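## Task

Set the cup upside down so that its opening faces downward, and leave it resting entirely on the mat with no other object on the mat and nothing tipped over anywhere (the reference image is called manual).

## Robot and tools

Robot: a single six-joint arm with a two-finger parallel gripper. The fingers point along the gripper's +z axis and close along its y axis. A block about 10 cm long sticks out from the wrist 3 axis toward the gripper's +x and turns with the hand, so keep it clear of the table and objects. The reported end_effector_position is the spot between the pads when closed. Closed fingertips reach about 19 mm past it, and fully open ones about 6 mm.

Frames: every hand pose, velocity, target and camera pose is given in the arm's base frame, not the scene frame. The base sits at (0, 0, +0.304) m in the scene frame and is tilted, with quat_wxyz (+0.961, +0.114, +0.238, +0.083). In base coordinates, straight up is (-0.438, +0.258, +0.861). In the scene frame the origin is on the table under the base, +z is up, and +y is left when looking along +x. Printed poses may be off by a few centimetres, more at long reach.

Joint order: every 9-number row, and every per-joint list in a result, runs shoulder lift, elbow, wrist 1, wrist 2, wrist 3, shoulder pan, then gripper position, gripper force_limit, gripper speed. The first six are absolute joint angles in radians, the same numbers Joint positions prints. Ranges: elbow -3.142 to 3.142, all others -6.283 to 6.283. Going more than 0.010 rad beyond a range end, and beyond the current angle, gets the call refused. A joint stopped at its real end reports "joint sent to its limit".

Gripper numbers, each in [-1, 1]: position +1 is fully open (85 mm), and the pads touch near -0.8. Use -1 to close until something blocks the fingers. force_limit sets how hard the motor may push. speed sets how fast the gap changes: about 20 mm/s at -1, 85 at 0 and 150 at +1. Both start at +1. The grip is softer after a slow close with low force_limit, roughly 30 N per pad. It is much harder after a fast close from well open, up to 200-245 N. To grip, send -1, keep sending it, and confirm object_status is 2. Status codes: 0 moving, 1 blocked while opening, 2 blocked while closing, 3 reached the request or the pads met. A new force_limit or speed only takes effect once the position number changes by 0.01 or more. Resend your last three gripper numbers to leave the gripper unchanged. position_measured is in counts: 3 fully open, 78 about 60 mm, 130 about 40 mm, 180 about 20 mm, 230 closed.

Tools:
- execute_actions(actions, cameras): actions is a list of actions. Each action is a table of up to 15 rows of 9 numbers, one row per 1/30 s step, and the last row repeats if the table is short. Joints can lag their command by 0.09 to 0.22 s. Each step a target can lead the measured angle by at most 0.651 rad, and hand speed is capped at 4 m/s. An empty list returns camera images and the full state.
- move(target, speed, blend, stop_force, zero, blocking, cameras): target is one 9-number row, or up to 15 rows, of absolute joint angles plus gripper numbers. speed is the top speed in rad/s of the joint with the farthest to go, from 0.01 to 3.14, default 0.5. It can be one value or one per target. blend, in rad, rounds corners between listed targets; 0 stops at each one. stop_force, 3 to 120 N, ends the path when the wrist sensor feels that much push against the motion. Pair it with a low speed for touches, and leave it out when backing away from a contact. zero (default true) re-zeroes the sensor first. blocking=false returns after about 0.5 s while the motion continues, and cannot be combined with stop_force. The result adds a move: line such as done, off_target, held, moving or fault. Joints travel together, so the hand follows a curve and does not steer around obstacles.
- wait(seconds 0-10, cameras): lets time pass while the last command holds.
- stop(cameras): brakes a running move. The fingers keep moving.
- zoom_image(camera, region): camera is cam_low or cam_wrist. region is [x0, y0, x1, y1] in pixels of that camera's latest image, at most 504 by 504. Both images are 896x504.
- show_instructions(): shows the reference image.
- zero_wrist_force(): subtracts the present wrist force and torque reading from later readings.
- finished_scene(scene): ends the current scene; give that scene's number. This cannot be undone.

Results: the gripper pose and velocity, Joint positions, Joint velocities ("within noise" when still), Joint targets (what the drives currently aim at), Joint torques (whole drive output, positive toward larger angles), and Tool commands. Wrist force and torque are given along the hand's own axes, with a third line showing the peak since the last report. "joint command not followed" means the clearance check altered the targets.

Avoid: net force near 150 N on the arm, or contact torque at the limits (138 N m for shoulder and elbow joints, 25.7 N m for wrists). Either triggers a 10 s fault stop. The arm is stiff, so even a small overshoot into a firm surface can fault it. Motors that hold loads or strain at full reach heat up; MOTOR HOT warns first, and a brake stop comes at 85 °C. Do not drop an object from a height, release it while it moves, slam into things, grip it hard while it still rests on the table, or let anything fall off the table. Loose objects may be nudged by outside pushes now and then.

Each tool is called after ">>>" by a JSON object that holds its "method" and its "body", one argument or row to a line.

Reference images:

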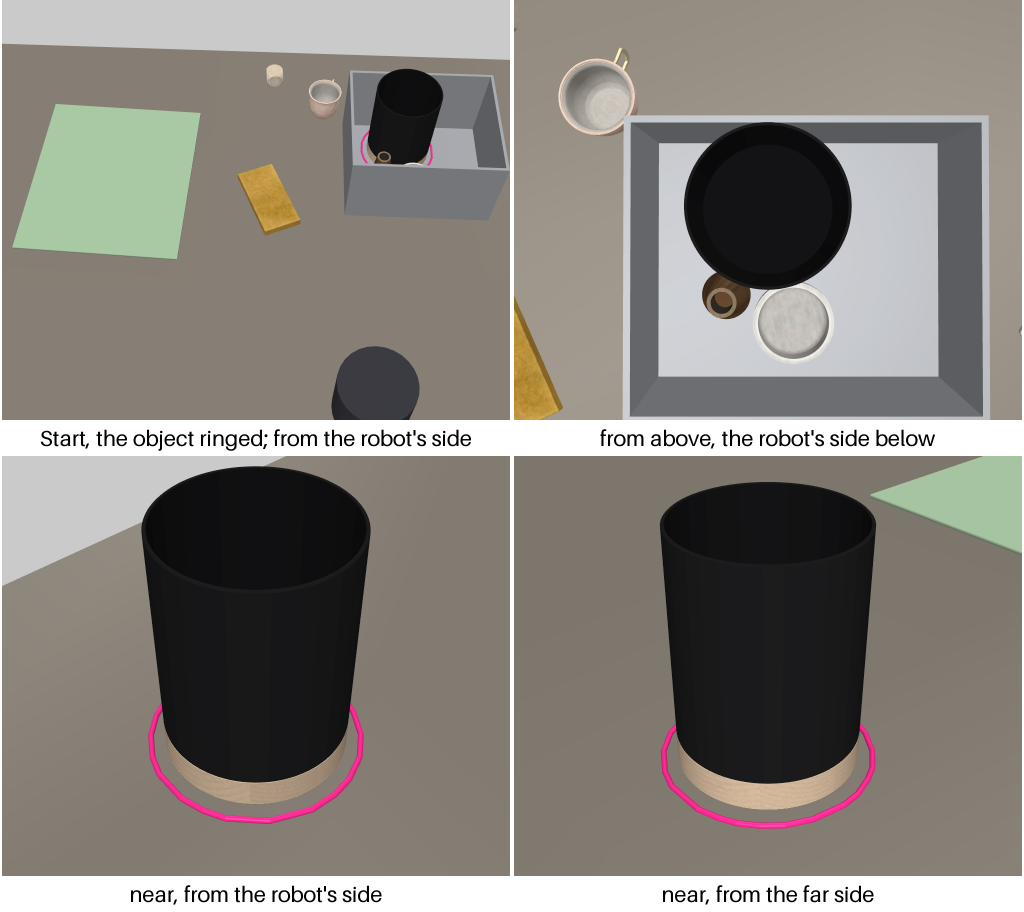

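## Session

>>> {"method": "execute_actions", "body": {
  "actions": []
}}

Scene clock: 0.00 s.
end_effector_position=(+0.3823, -0.7878, +0.4508) position_measured=3 object_status=3 end_effector_quat_wxyz=(-0.116, -0.446, +0.774, -0.435)
Joint names: [shoulder lift, elbow, wrist 1, wrist 2, wrist 3, shoulder pan]
Joint positions: [-1.056 1.078 -2.526 -1.609 -2.325 -1.26]
Joint velocities: within noise
Joint torques (N m): no reading
Wrist force (N): no reading
Wrist torque (N m): no reading
Wrist force, peak (N): no reading
Joint targets: [-1.056 1.078 -2.526 -1.609 -2.325 -1.260]
Tool commands: gripper/position=+1.0 gripper/force_limit=+1.0 gripper/speed=+1.0

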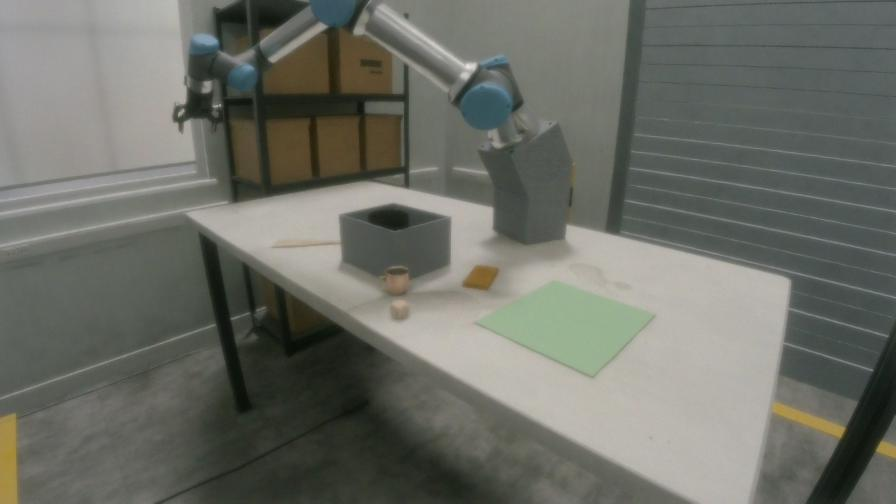

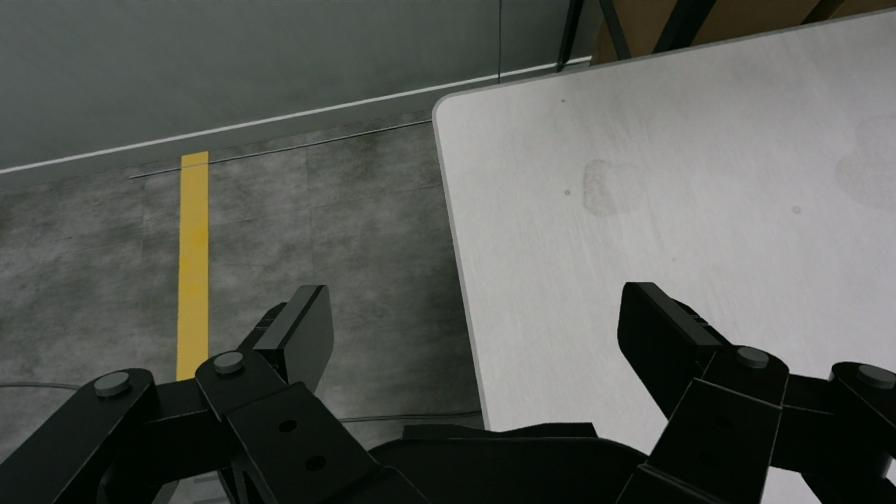

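>>> {"method": "move", "body": {
  "target": [-2.3511, 2.2798, -1.9931, -1.3576, -3.8768, -0.9613, 1, 1, 1],
  "speed": 1.0,
  "cameras": ["all"]
}}

>>> {"method": "zoom_image", "body": {
  "camera": "cam_low",
  "region": [260, 180, 660, 390]
}}

Scene clock: 37.30 s.
end_effector_position=(+0.3251, -0.1378, +0.3186) position_measured=3 object_status=3 end_effector_quat_wxyz=(+0.114, +0.961, -0.083, +0.238)
Joint names: [shoulder lift, elbow, wrist 1, wrist 2, wrist 3, shoulder pan]
Joint positions: [-2.351 2.28 -1.993 -1.358 -3.877 -0.961]
Joint torques (N m): [-18.84 -13.16 0.3 2.53 -2.99 22.33]
Wrist force (N): [0.6 0.3 0.4]
Wrist torque (N m): [0.07 -0.15 0.13]
Wrist force, peak (N): [-1.3 -1.7 0.9]
Joint targets: [-2.351 2.280 -1.993 -1.358 -3.877 -0.961]
move: done

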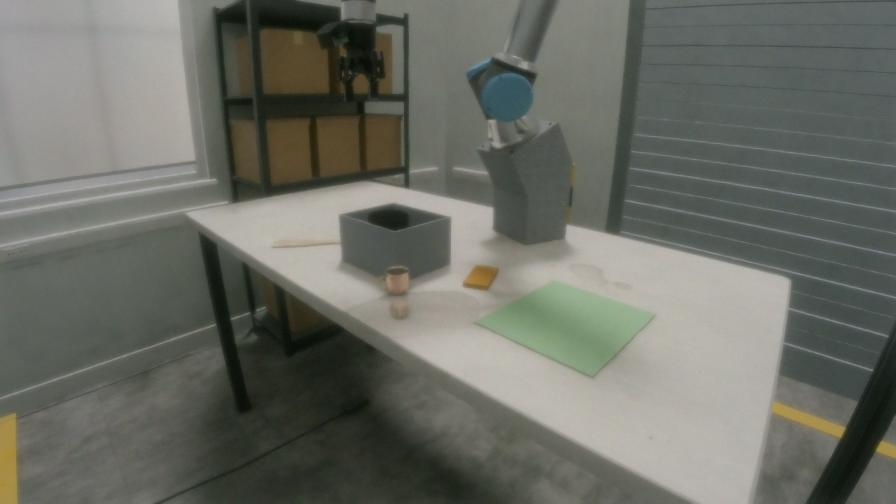

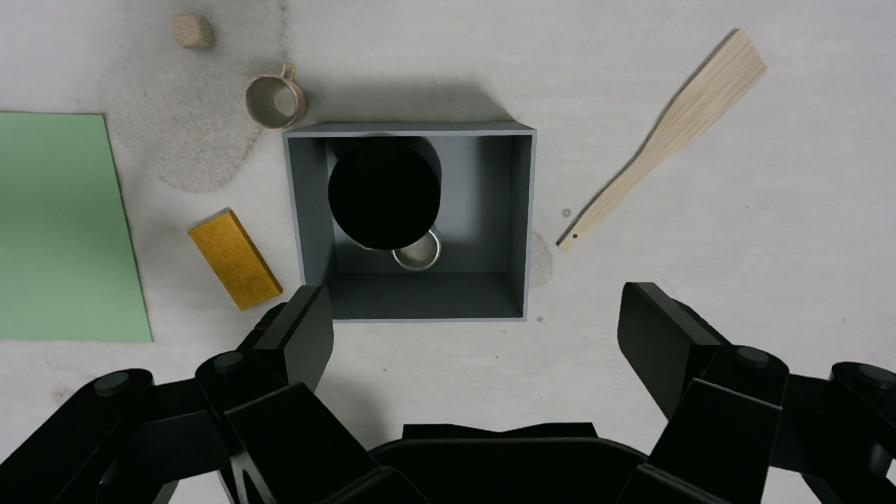

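Scaled by 1.260 from the camera's 896x504 image, which has a finer 1280x720 frame.

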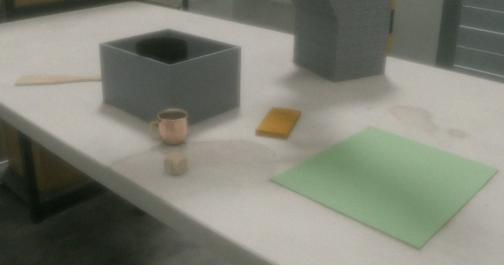

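>>> {"method": "zoom_image", "body": {
  "camera": "cam_wrist",
  "region": [270, 110, 550, 330]
}}

Scaled by 1.800 from the camera's 896x504 image, which has a finer 1280x720 frame.

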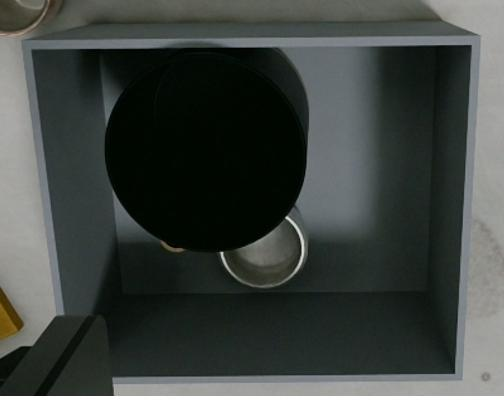

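>>> {"method": "move", "body": {
  "target": [-1.9741, 2.3321, -2.4625, -1.5478, -3.541, -0.578, 1, 1, 1],
  "speed": 0.8,
  "cameras": ["cam_wrist"]
}}

>>> {"method": "zoom_image", "body": {
  "camera": "cam_wrist",
  "region": [230, 80, 650, 400]
}}

Scene clock: 112.07 s.
end_effector_position=(+0.4253, -0.1113, +0.2456) position_measured=3 object_status=3 end_effector_quat_wxyz=(+0.114, +0.961, -0.083, +0.238)
Joint names: [shoulder lift, elbow, wrist 1, wrist 2, wrist 3, shoulder pan]
Joint positions: [-1.974 2.332 -2.462 -1.548 -3.541 -0.578]
Joint torques (N m): [-18.41 -8.98 -5.3 -1.8 2.48 21.84]
Wrist force (N): [0.7 0.3 0.1]
Wrist torque (N m): [0.09 -0.16 -0.06]
Wrist force, peak (N): [1.0 -0.4 1.5]
Joint targets: [-1.974 2.332 -2.462 -1.548 -3.541 -0.578]
move: done
Images, in order (width x height): cam_wrist 896x504.

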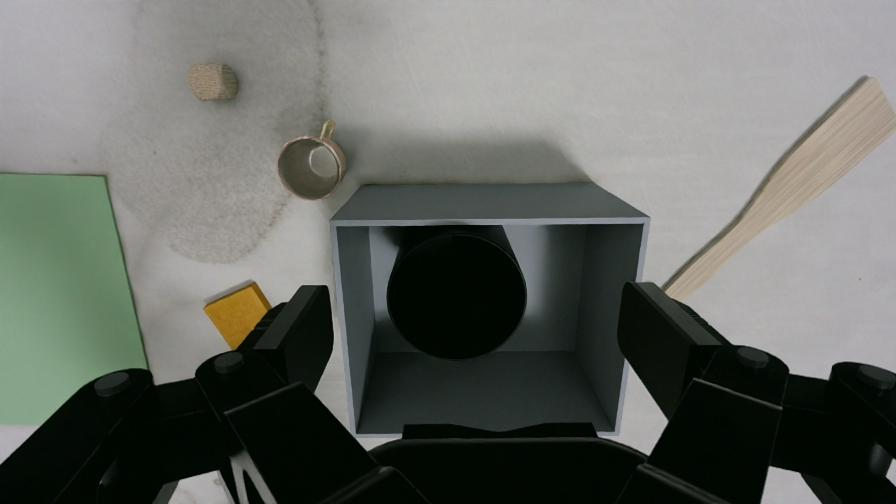

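Scaled by 1.200 from the camera's 896x504 image, which has a finer 1280x720 frame.

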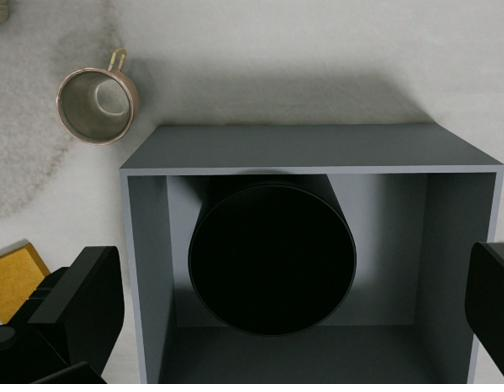

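>>> {"method": "move", "body": {
  "target": [-1.79, 2.5457, -2.8457, -1.4393, -0.586, -0.7932, -0.2, -1, -0.5],
  "speed": 1.0,
  "cameras": ["cam_wrist"]
}}

>>> {"method": "zoom_image", "body": {
  "camera": "cam_wrist",
  "region": [248, 100, 752, 400]
}}

Scene clock: 290.53 s.
end_effector_position=(+0.4038, -0.1721, +0.1367) position_measured=154 object_status=3 end_effector_quat_wxyz=(+0.238, +0.083, +0.961, -0.114)
Joint names: [shoulder lift, elbow, wrist 1, wrist 2, wrist 3, shoulder pan]
Joint positions: [-1.79 2.546 -2.846 -1.439 -0.586 -0.793]
Joint torques (N m): [-16.46 -0.02 -5.12 2.31 2.62 -7.35]
Wrist force (N): [0.4 0.4 0.3]
Wrist torque (N m): [0.10 -0.10 -0.04]
Wrist force, peak (N): [0.8 0.5 0.6]
Joint targets: [-1.790 2.546 -2.846 -1.439 -0.586 -0.793]
move: done
Images, in order (width x height): cam_wrist 896x504.

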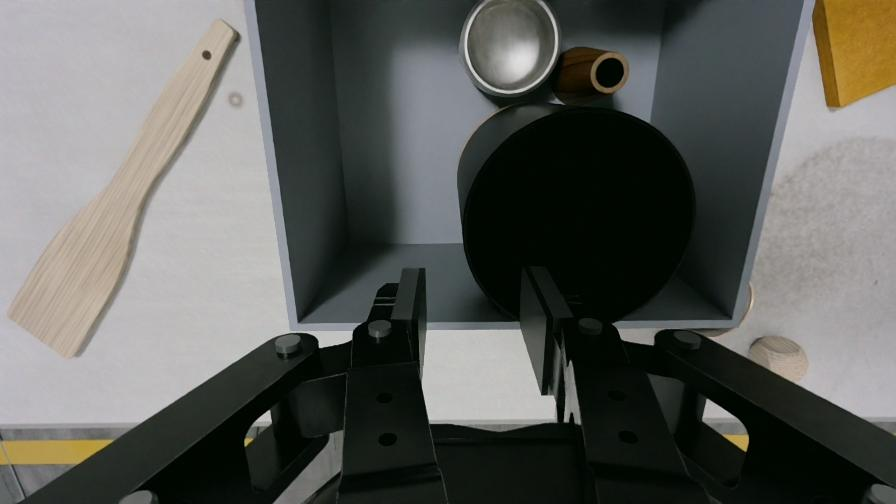

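Scaled by 1.000.

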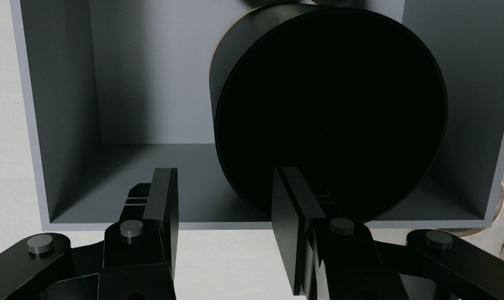

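>>> {"method": "move", "body": {
  "target": [
    [-1.8144, 2.584, -2.8556, -1.4232, -0.6147, -0.8259, -0.2, -1, -0.5],
    [-1.6141, 2.5826, -3.0574, -1.4343, -0.5965, -0.8034, -0.2, -1, -0.5],
    [-1.4173, 2.5591, -3.2328, -1.4438, -0.5782, -0.7843, -0.2, -1, -0.5]
  ],
  "speed": [0.3, 0.25, 0.15],
  "blend": [0.005, 0.03, 0],
  "stop_force": 6,
  "cameras": ["all"]
}}

Scene clock: 343.13 s.
end_effector_position=(+0.4296, -0.1943, +0.0542) position_measured=154 object_status=3 end_effector_quat_wxyz=(+0.238, +0.083, +0.961, -0.114)
Joint names: [shoulder lift, elbow, wrist 1, wrist 2, wrist 3, shoulder pan]
Joint positions: [-1.417 2.559 -3.233 -1.444 -0.578 -0.784]
Joint torques (N m): [-23 -10.42 -5.05 -1.96 2.49 19.13]
Wrist force (N): [0.4 0.6 0.4]
Wrist torque (N m): [0.13 -0.10 -0.05]
Wrist force, peak (N): [0.7 0.7 0.8]
Joint targets: [-1.417 2.559 -3.233 -1.444 -0.578 -0.784]
move: done

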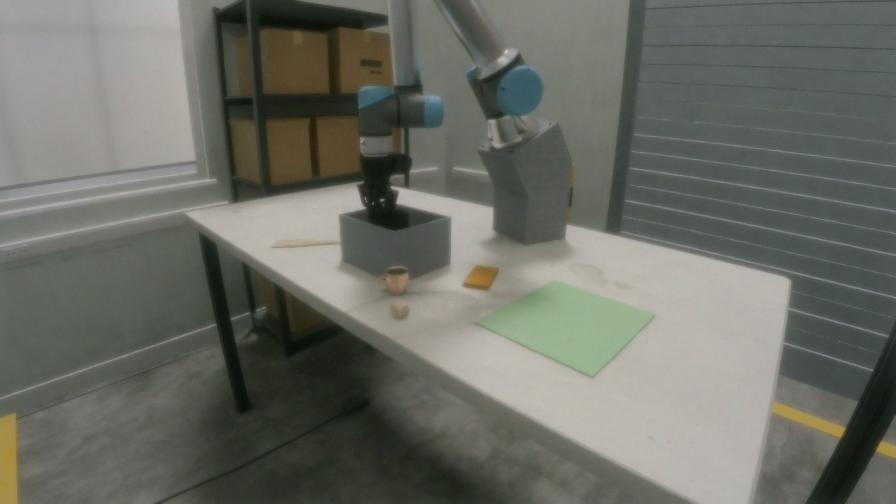

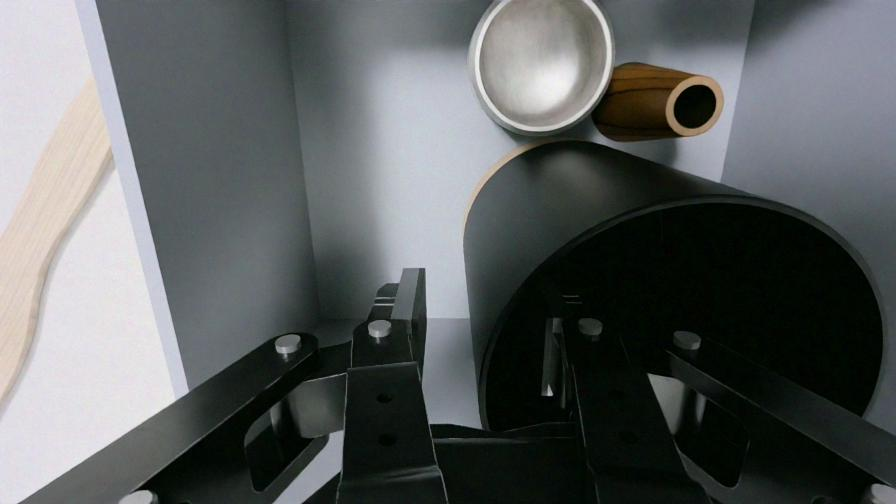

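>>> {"method": "move", "body": {
  "target": [
    [-1.4173, 2.5591, -3.2328, -1.4438, -0.5782, -0.7843, -0.2, 0, -0.8],
    [-1.4173, 2.5591, -3.2328, -1.4438, -0.5782, -0.7843, -1, 0, -0.8],
    [-1.6141, 2.5826, -3.0574, -1.4343, -0.5965, -0.8034, -1, 0, -0.8],
    [-1.8144, 2.584, -2.8556, -1.4232, -0.6147, -0.8259, -1, 0, -0.8],
    [-2.3029, 2.465, -2.2336, -1.3759, -0.7009, -0.9232, -1, 0, -0.8]
  ],
  "speed": [0.3, 0.3, 0.2, 0.3, 0.5],
  "blend": [0, 0, 0.03, 0.05, 0],
  "cameras": ["all"]
}}

Scene clock: 398.43 s.
end_effector_position=(+0.3339, -0.1380, +0.2420) position_measured=225 object_status=2 end_effector_quat_wxyz=(+0.238, +0.083, +0.961, -0.114)
Joint names: [shoulder lift, elbow, wrist 1, wrist 2, wrist 3, shoulder pan]
Joint positions: [-2.303 2.465 -2.234 -1.376 -0.701 -0.923]
Joint torques (N m): [-18.5 -31.44 0.23 2.38 -2.95 -5.56]
Wrist force (N): [0.6 0.7 1.8]
Wrist torque (N m): [0.20 -0.13 0.13]
Wrist force, peak (N): [-3.8 7.5 -11.0]
Joint targets: [-2.303 2.465 -2.234 -1.376 -0.701 -0.923]
move: done

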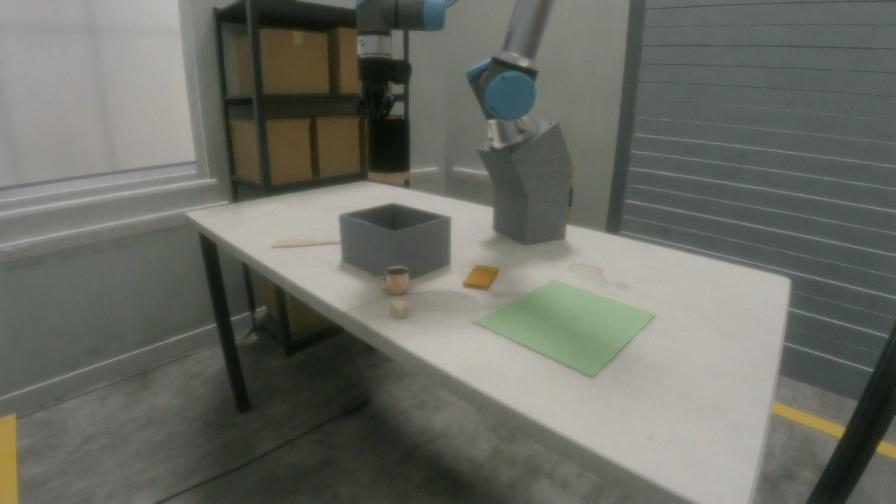

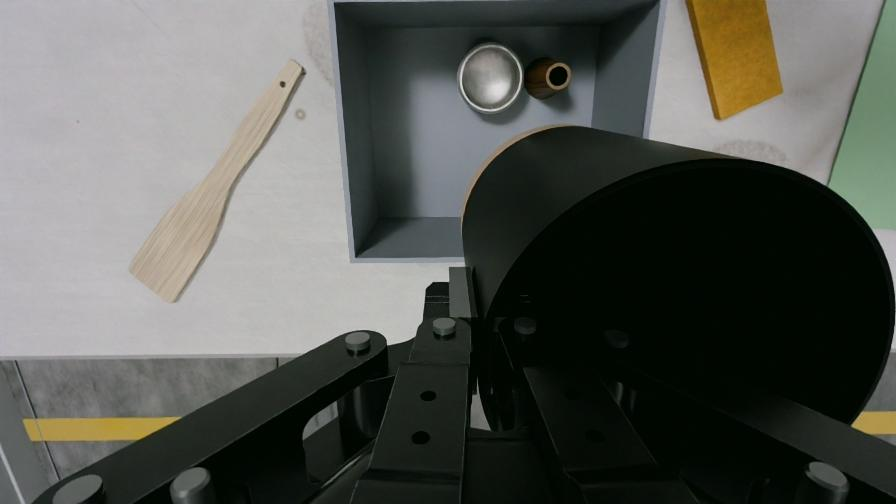

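>>> {"method": "zoom_image", "body": {
  "camera": "cam_low",
  "region": [340, 90, 440, 200]
}}

Scaled by 4.582 from the camera's 896x504 image, which has a finer 1280x720 frame.

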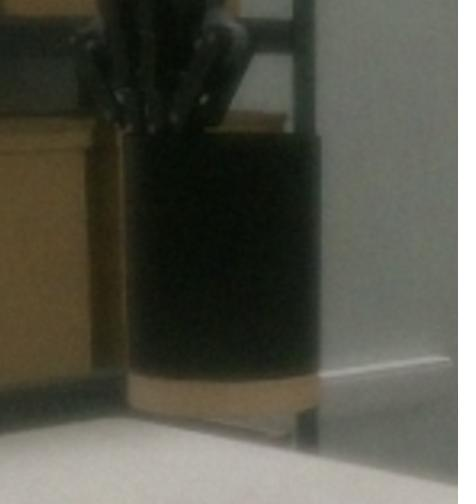

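>>> {"method": "move", "body": {
  "target": [-0.7987, 1.4404, -1.1863, -1.3547, 0.3389, 0.1395, -1, 0, -0.8],
  "speed": 0.7,
  "cameras": ["all"]
}}

>>> {"method": "zoom_image", "body": {
  "camera": "cam_low",
  "region": [380, 150, 680, 390]
}}

Scene clock: 549.33 s.
end_effector_position=(+0.4171, +0.2488, +0.0170) position_measured=225 object_status=2 end_effector_quat_wxyz=(-0.496, +0.139, +0.857, -0.024)
Joint names: [shoulder lift, elbow, wrist 1, wrist 2, wrist 3, shoulder pan]
Joint positions: [-0.799 1.441 -1.186 -1.355 0.339 0.139]
Joint torques (N m): [-43.65 -18.64 4.79 3.39 2.4 35.84]
Wrist force (N): [-1.1 1.7 -0.6]
Wrist torque (N m): [0.22 -0.09 0.04]
Wrist force, peak (N): [-1.7 3.7 1.3]
Joint targets: [-0.799 1.440 -1.186 -1.355 0.339 0.140]
move: done

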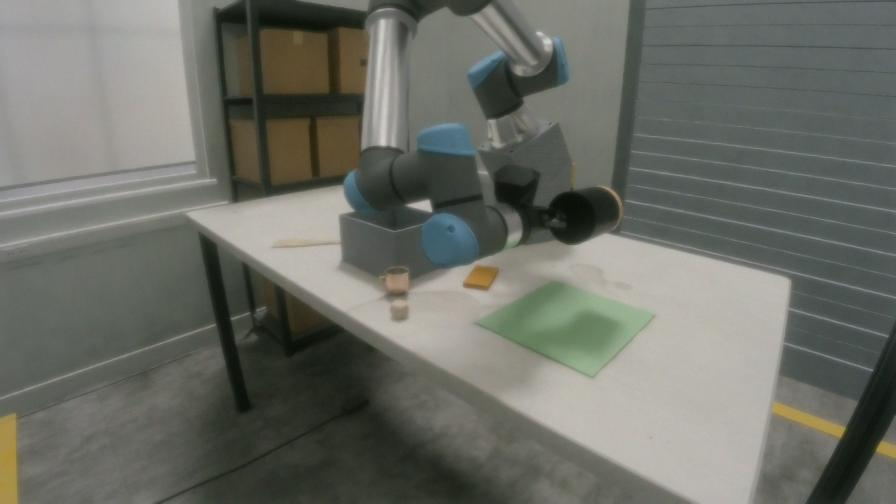

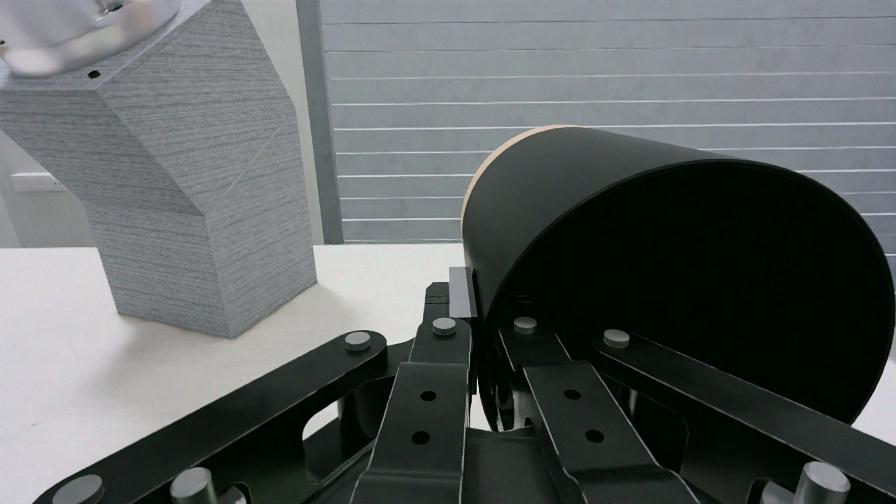

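Scaled by 1.680 from the camera's 896x504 image, which has a finer 1280x720 frame.

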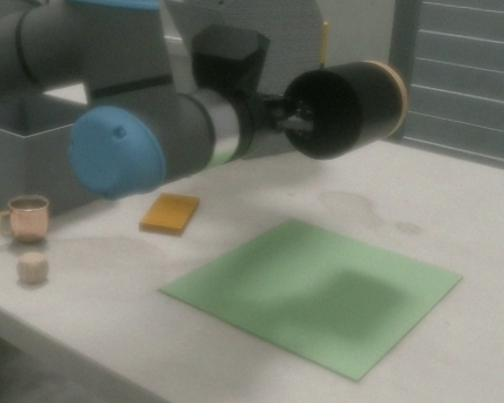

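>>> {"method": "move", "body": {
  "target": [
    [-0.6245,1.3353,-1.2512,-1.3899,0.3185,0.0984,-1,0,-0.8],
    [-0.5645,1.288,-1.2627,-1.4007,0.3114,0.0858,-1,0,-0.8]
  ],
  "speed": 0.3,
  "blend": 0.05
}}

>>> {"method": "move", "body": {
  "target": [
    [-0.5009,1.2359,-1.2732,-1.4115,0.3043,0.0733,-1,0,-0.8],
    [-0.4691,1.2098,-1.2785,-1.4169,0.3007,0.067,-1,0,-0.8]
  ],
  "speed": 0.03,
  "stop_force": 4,
  "cameras": ["cam_low"]
}}

Scene clock: 622.17 s.
end_effector_position=(+0.4699, +0.2179, -0.0853) position_measured=225 object_status=2 end_effector_quat_wxyz=(-0.496, +0.139, +0.857, -0.025)
Joint names: [shoulder lift, elbow, wrist 1, wrist 2, wrist 3, shoulder pan]
Joint positions: [-0.565 1.288 -1.263 -1.401 0.311 0.086]
Joint torques (N m): [-44.27 -16.26 -0.35 -1 -3.02 9.47]
Wrist force (N): [-1.1 1.5 -0.7]
Wrist torque (N m): [0.19 -0.09 0.21]
Wrist force, peak (N): [-2.6 1.4 -0.6]
Joint targets: [-0.565 1.288 -1.263 -1.401 0.311 0.086]
move: done; blend cut to 0.03 rad at target 1

Scene clock: 625.23 s.
end_effector_position=(+0.4810, +0.2113, -0.1078) position_measured=225 object_status=2 end_effector_quat_wxyz=(-0.496, +0.139, +0.857, -0.024)
Joint names: [shoulder lift, elbow, wrist 1, wrist 2, wrist 3, shoulder pan]
Joint positions: [-0.511 1.244 -1.271 -1.41 0.305 0.075]
Joint torques (N m): [-58.34 2.6 3.97 2.92 2.71 36.14]
Wrist force (N): [2.4 1.6 -0.5]
Wrist torque (N m): [0.25 0.24 0.05]
Wrist force, peak (N): [3.9 0.8 -1.7]
Joint targets: [-0.511 1.244 -1.271 -1.410 0.305 0.075]
move: contact; path passed 0 of 2 targets; the shoulder lift is farthest, 0.042 rad from its target
Images, in order (width x height): cam_low 896x504.

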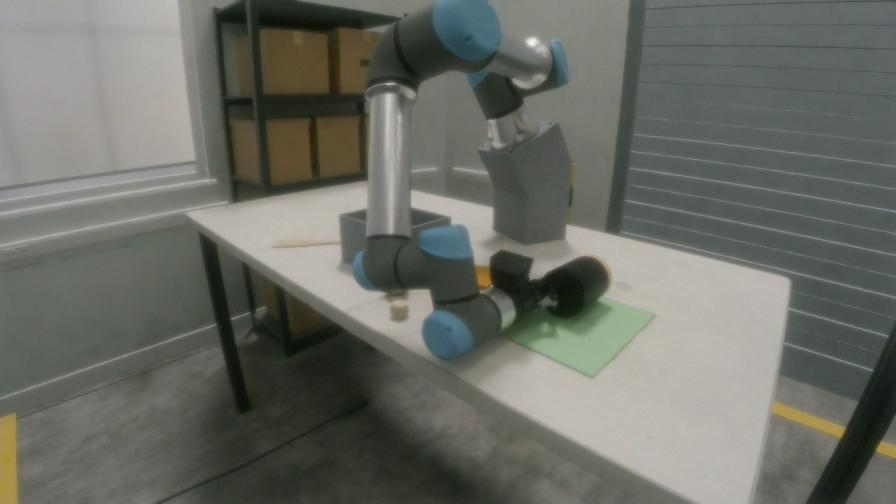

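>>> {"method": "zoom_image", "body": {
  "camera": "cam_low",
  "region": [460, 220, 680, 380]
}}

Scaled by 2.291 from the camera's 896x504 image, which has a finer 1280x720 frame.

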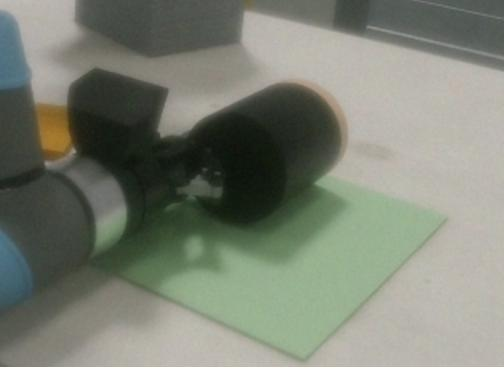

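>>> {"method": "move", "body": {
  "target": [-0.5009,1.2359,-1.2732,-1.4115,0.3043,0.0733,-1,0,-0.8],
  "speed": 0.015,
  "stop_force": 10,
  "cameras": ["cam_wrist"]
}}

Scene clock: 640.60 s.
end_effector_position=(+0.4820, +0.2106, -0.1101) position_measured=225 object_status=2 end_effector_quat_wxyz=(-0.496, +0.139, +0.857, -0.024)
Joint names: [shoulder lift, elbow, wrist 1, wrist 2, wrist 3, shoulder pan]
Joint positions: [-0.506 1.24 -1.272 -1.411 0.305 0.074]
Joint torques (N m): [-56.5 1.9 1.62 2.44 3.03 35.05]
Wrist force (N): [11.2 0.2 -2.3]
Wrist torque (N m): [0.29 0.92 -0.29]
Wrist force, peak (N): [13.3 -0.6 -4.2]
Joint targets: [-0.506 1.240 -1.272 -1.411 0.305 0.074]
move: contact
Images, in order (width x height): cam_wrist 896x504.

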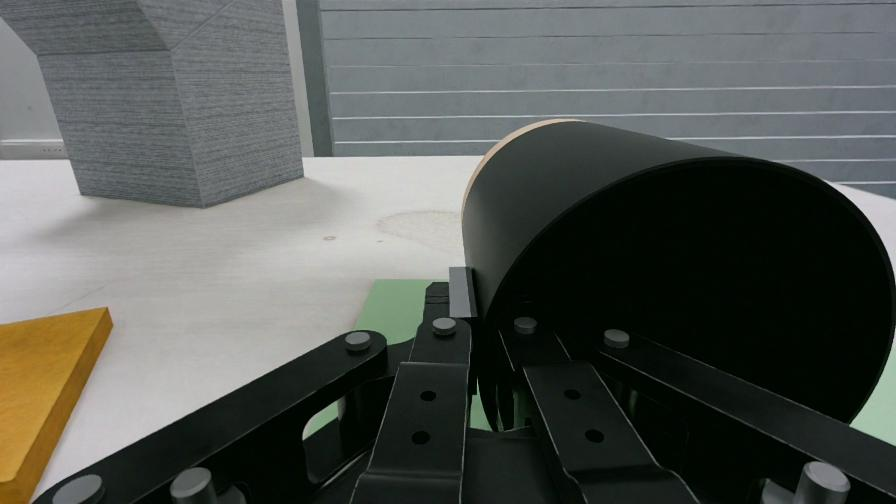

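>>> {"method": "move", "body": {
  "target": [
    [-0.511,1.244,-1.271,-1.41,0.305,0.075,-1,0,-0.8],
    [-0.511,1.244,-1.271,-1.41,0.305,0.075,-0.2,0,-1]
  ],
  "speed": 0.05,
  "cameras": ["all"]
}}

Scene clock: 653.73 s.
end_effector_position=(+0.4810, +0.2111, -0.1077) position_measured=154 object_status=0 end_effector_quat_wxyz=(-0.496, +0.139, +0.857, -0.024)
Joint names: [shoulder lift, elbow, wrist 1, wrist 2, wrist 3, shoulder pan]
Joint positions: [-0.511 1.244 -1.271 -1.41 0.305 0.075]
Joint torques (N m): [-58.93 3.77 4.32 2.83 1.37 36.24]
Wrist force (N): [0.6 1.8 -0.6]
Wrist torque (N m): [0.24 -0.05 0.12]
Wrist force, peak (N): [11.7 0.4 -2.4]
Joint targets: [-0.511 1.244 -1.271 -1.410 0.305 0.075]
move: done

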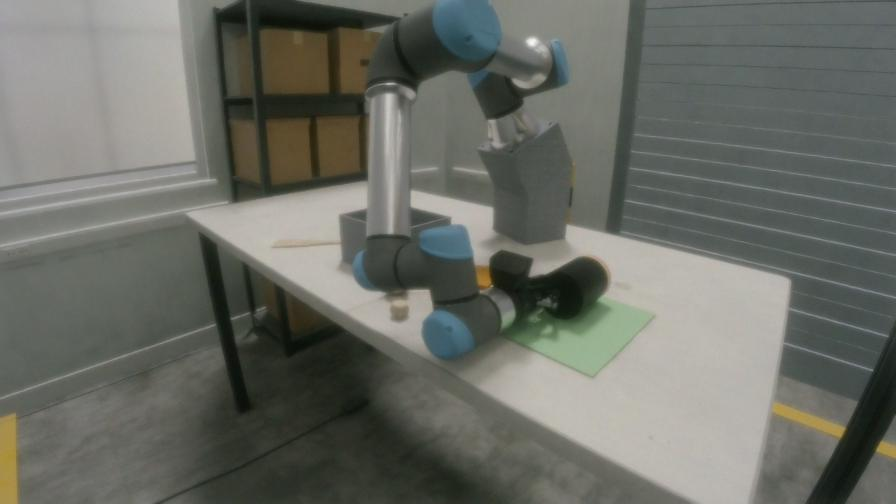

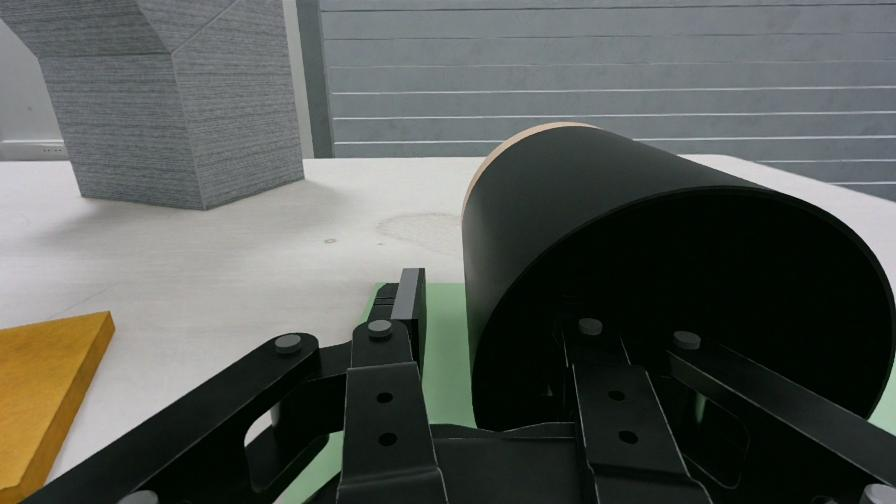

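>>> {"method": "move", "body": {
  "target": [
    [-0.3987,0.8351,-0.9732,-1.4273,0.2947,0.0549,-0.2,0,-1],
    [-0.9,1.3,-1.2,-1.4,0.33,0.12,-0.2,0,-1]
  ],
  "speed": [0.25,0.8],
  "blend": 0.05,
  "cameras": ["all"]
}}

Scene clock: 792.93 s.
end_effector_position=(+0.4956, +0.2380, +0.0915) position_measured=154 object_status=3 end_effector_quat_wxyz=(-0.383, +0.129, +0.915, -0.007)
Joint names: [shoulder lift, elbow, wrist 1, wrist 2, wrist 3, shoulder pan]
Joint positions: [-0.9 1.3 -1.2 -1.4 0.33 0.12]
Joint torques (N m): [-61.45 -5.02 -1.51 3.17 2.5 35.48]
Wrist force (N): [0.6 1.1 -0.4]
Wrist torque (N m): [0.13 -0.07 -0.02]
Wrist force, peak (N): [2.9 1.3 -0.6]
Joint targets: [-0.900 1.300 -1.200 -1.400 0.330 0.120]
move: done

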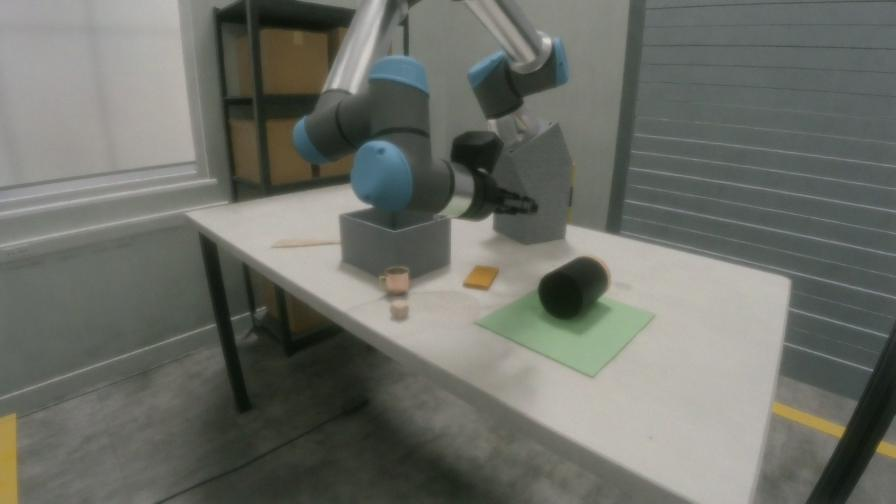

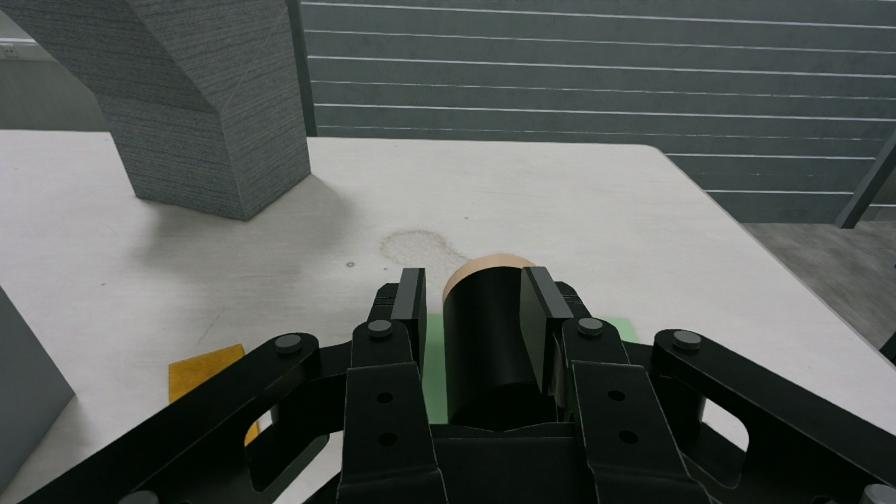

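>>> {"method": "move", "body": {
  "target": [-0.6121,2.1502,-1.3122,-3.4557,0.0342,1.0324,1,0,-0.5],
  "speed": 0.8,
  "cameras": ["all"]
}}

Scene clock: 841.50 s.
end_effector_position=(+0.3659, +0.1668, -0.0153) position_measured=3 object_status=3 end_effector_quat_wxyz=(-0.376, -0.412, +0.640, -0.528)
Joint names: [shoulder lift, elbow, wrist 1, wrist 2, wrist 3, shoulder pan]
Joint positions: [-0.748 1.748 -1.259 -2.478 0.174 0.6]
Joint torques (N m): [-48.62 -15.91 3.76 3.18 2.61 9.49]
Wrist force (N): [0.6 1.1 -0.3]
Wrist torque (N m): [0.13 -0.04 -0.02]
Wrist force, peak (N): [-0.7 10.3 -1.1]
Joint targets: [-0.748 1.748 -1.259 -2.478 0.174 0.600]
move: held (a check stopped the path); limits=held; the wrist 2 is farthest, 0.978 rad from its target
joint command not followed: on one or more control steps a check withheld the commanded joint targets, and the robot was not sent them on those steps.
cause: the commanded joint targets, or the way to them, would bring two parts of the arm too close to each other (its gripper and another part of the arm, with the joints along the arm from the wrist 1 to the wrist 3 between them, 14 mm apart when it was first held).

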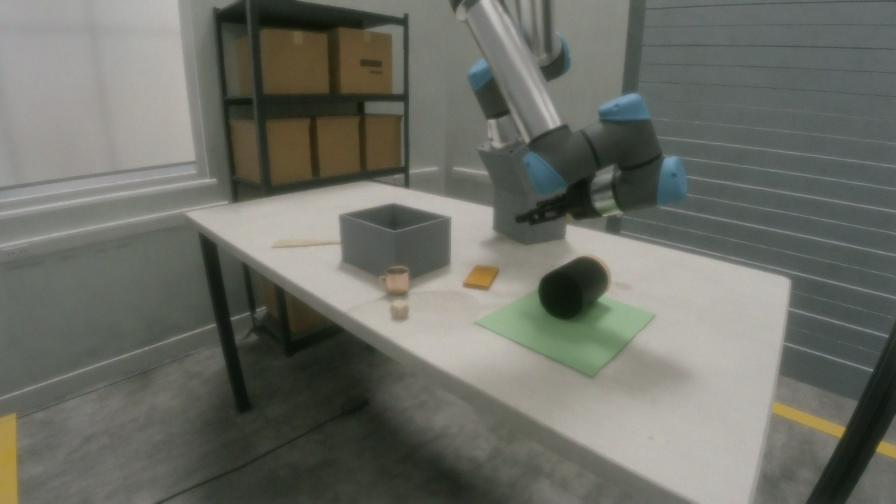

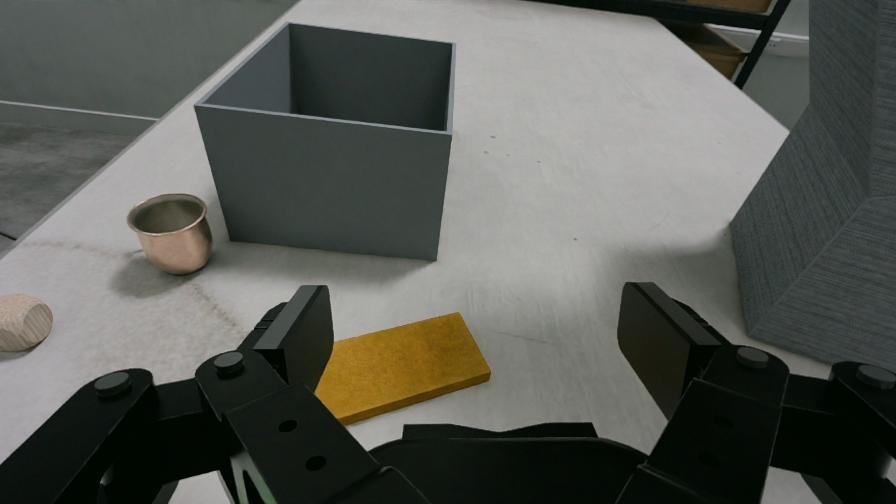

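>>> {"method": "move", "body": {
  "target": [
    [-0.9,1.3,-1.2,-1.4,0.33,0.12,-0.2,0,-0.5],
    [-0.3987,0.8351,-0.9732,-1.4273,0.2947,0.0549,-0.2,0,-0.5]
  ],
  "speed": [0.8,0.6],
  "cameras": ["all"]
}}

Scene clock: 992.17 s.
end_effector_position=(+0.5693, +0.2016, -0.0539) position_measured=154 object_status=3 end_effector_quat_wxyz=(-0.496, +0.139, +0.857, -0.024)
Joint names: [shoulder lift, elbow, wrist 1, wrist 2, wrist 3, shoulder pan]
Joint positions: [-0.399 0.835 -0.973 -1.427 0.295 0.055]
Joint torques (N m): [-50.91 -21.75 4.59 -1.12 -3.01 10.36]
Wrist force (N): [0.6 1.6 -0.8]
Wrist torque (N m): [0.22 -0.05 0.14]
Wrist force, peak (N): [2.2 1.2 -0.6]
Joint targets: [-0.399 0.835 -0.973 -1.427 0.295 0.055]
move: done

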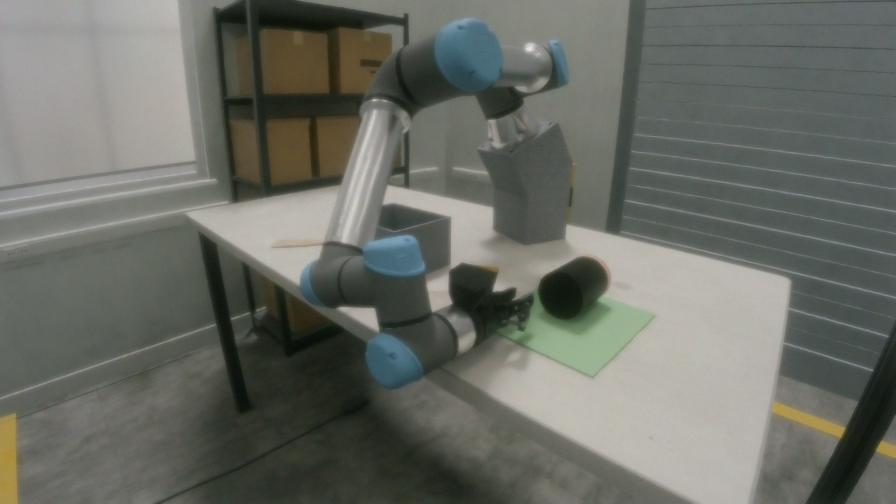

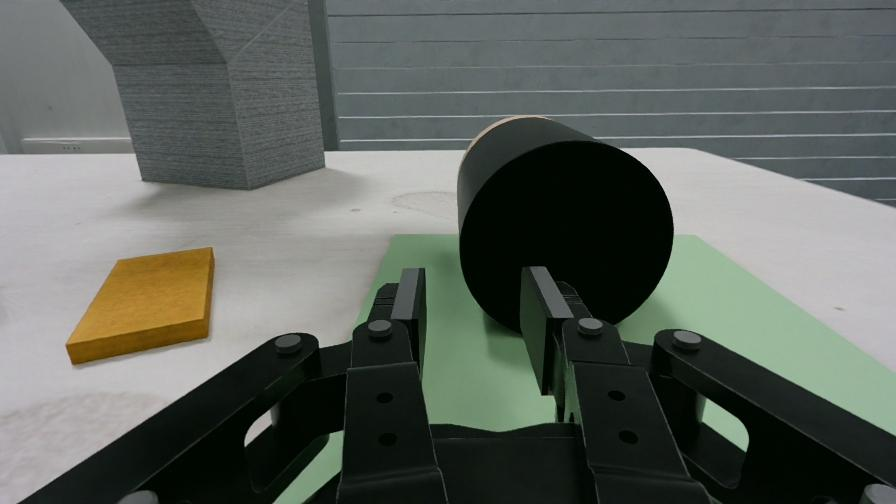

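>>> {"method": "move", "body": {
  "target": [
    [-0.511,1.244,-1.271,-1.41,0.305,0.075,-0.2,0,-0.5],
    [-0.511,1.244,-1.271,-1.41,0.305,0.075,-1,0,-0.8]
  ],
  "speed": 0.25,
  "cameras": ["cam_wrist"]
}}

Scene clock: 1000.80 s.
end_effector_position=(+0.4810, +0.2111, -0.1077) position_measured=226 object_status=0 end_effector_quat_wxyz=(-0.496, +0.139, +0.857, -0.024)
Joint names: [shoulder lift, elbow, wrist 1, wrist 2, wrist 3, shoulder pan]
Joint positions: [-0.511 1.244 -1.271 -1.41 0.305 0.075]
Joint torques (N m): [-58.92 1.6 1.81 2.7 2.04 36.1]
Wrist force (N): [-0.8 1.6 -0.7]
Wrist torque (N m): [0.21 -0.13 0.04]
Wrist force, peak (N): [0.5 1.9 -1.3]
Joint targets: [-0.511 1.244 -1.271 -1.410 0.305 0.075]
move: done
Images, in order (width x height): cam_wrist 896x504.

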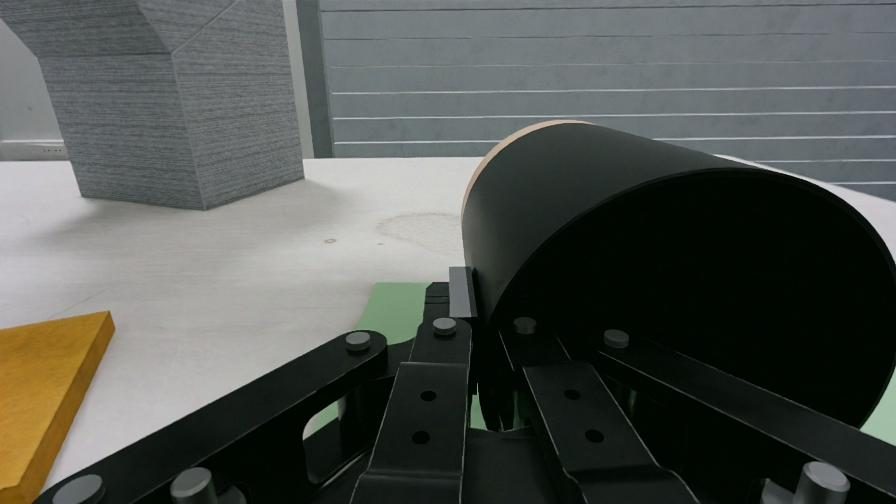

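>>> {"method": "move", "body": {
  "target": [
    [-0.6245,1.3353,-1.2512,-1.3899,0.3185,0.0984,-1,0,-0.8],
    [-0.2071,0.5595,-0.6445,-1.8176,0.4071,0.3469,-1,0,-0.8]
  ],
  "speed": 0.35,
  "blend": 0.03,
  "cameras": ["all"]
}}

Scene clock: 1025.87 s.
end_effector_position=(+0.5159, +0.2615, -0.0527) position_measured=226 object_status=2 end_effector_quat_wxyz=(-0.514, -0.049, +0.798, -0.310)
Joint names: [shoulder lift, elbow, wrist 1, wrist 2, wrist 3, shoulder pan]
Joint positions: [-0.207 0.56 -0.645 -1.818 0.407 0.347]
Joint torques (N m): [-48.98 -23.05 5.36 -0.63 2.64 44.53]
Wrist force (N): [-0.4 1.5 -0.8]
Wrist torque (N m): [0.20 -0.22 0.01]
Wrist force, peak (N): [-2.3 1.4 -0.7]
Joint targets: [-0.207 0.559 -0.645 -1.818 0.407 0.347]
move: done

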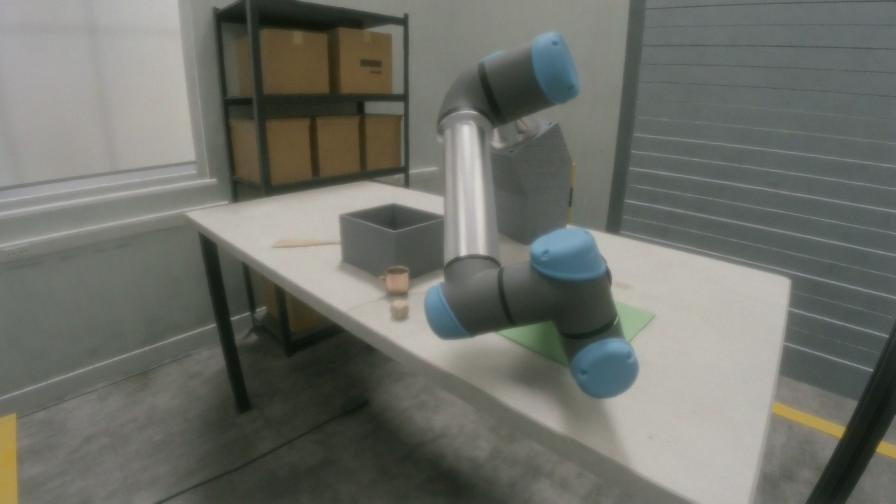

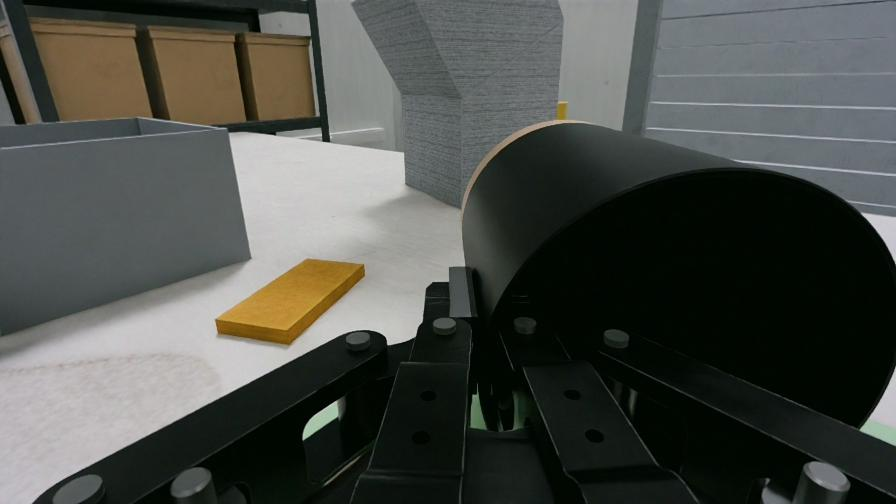

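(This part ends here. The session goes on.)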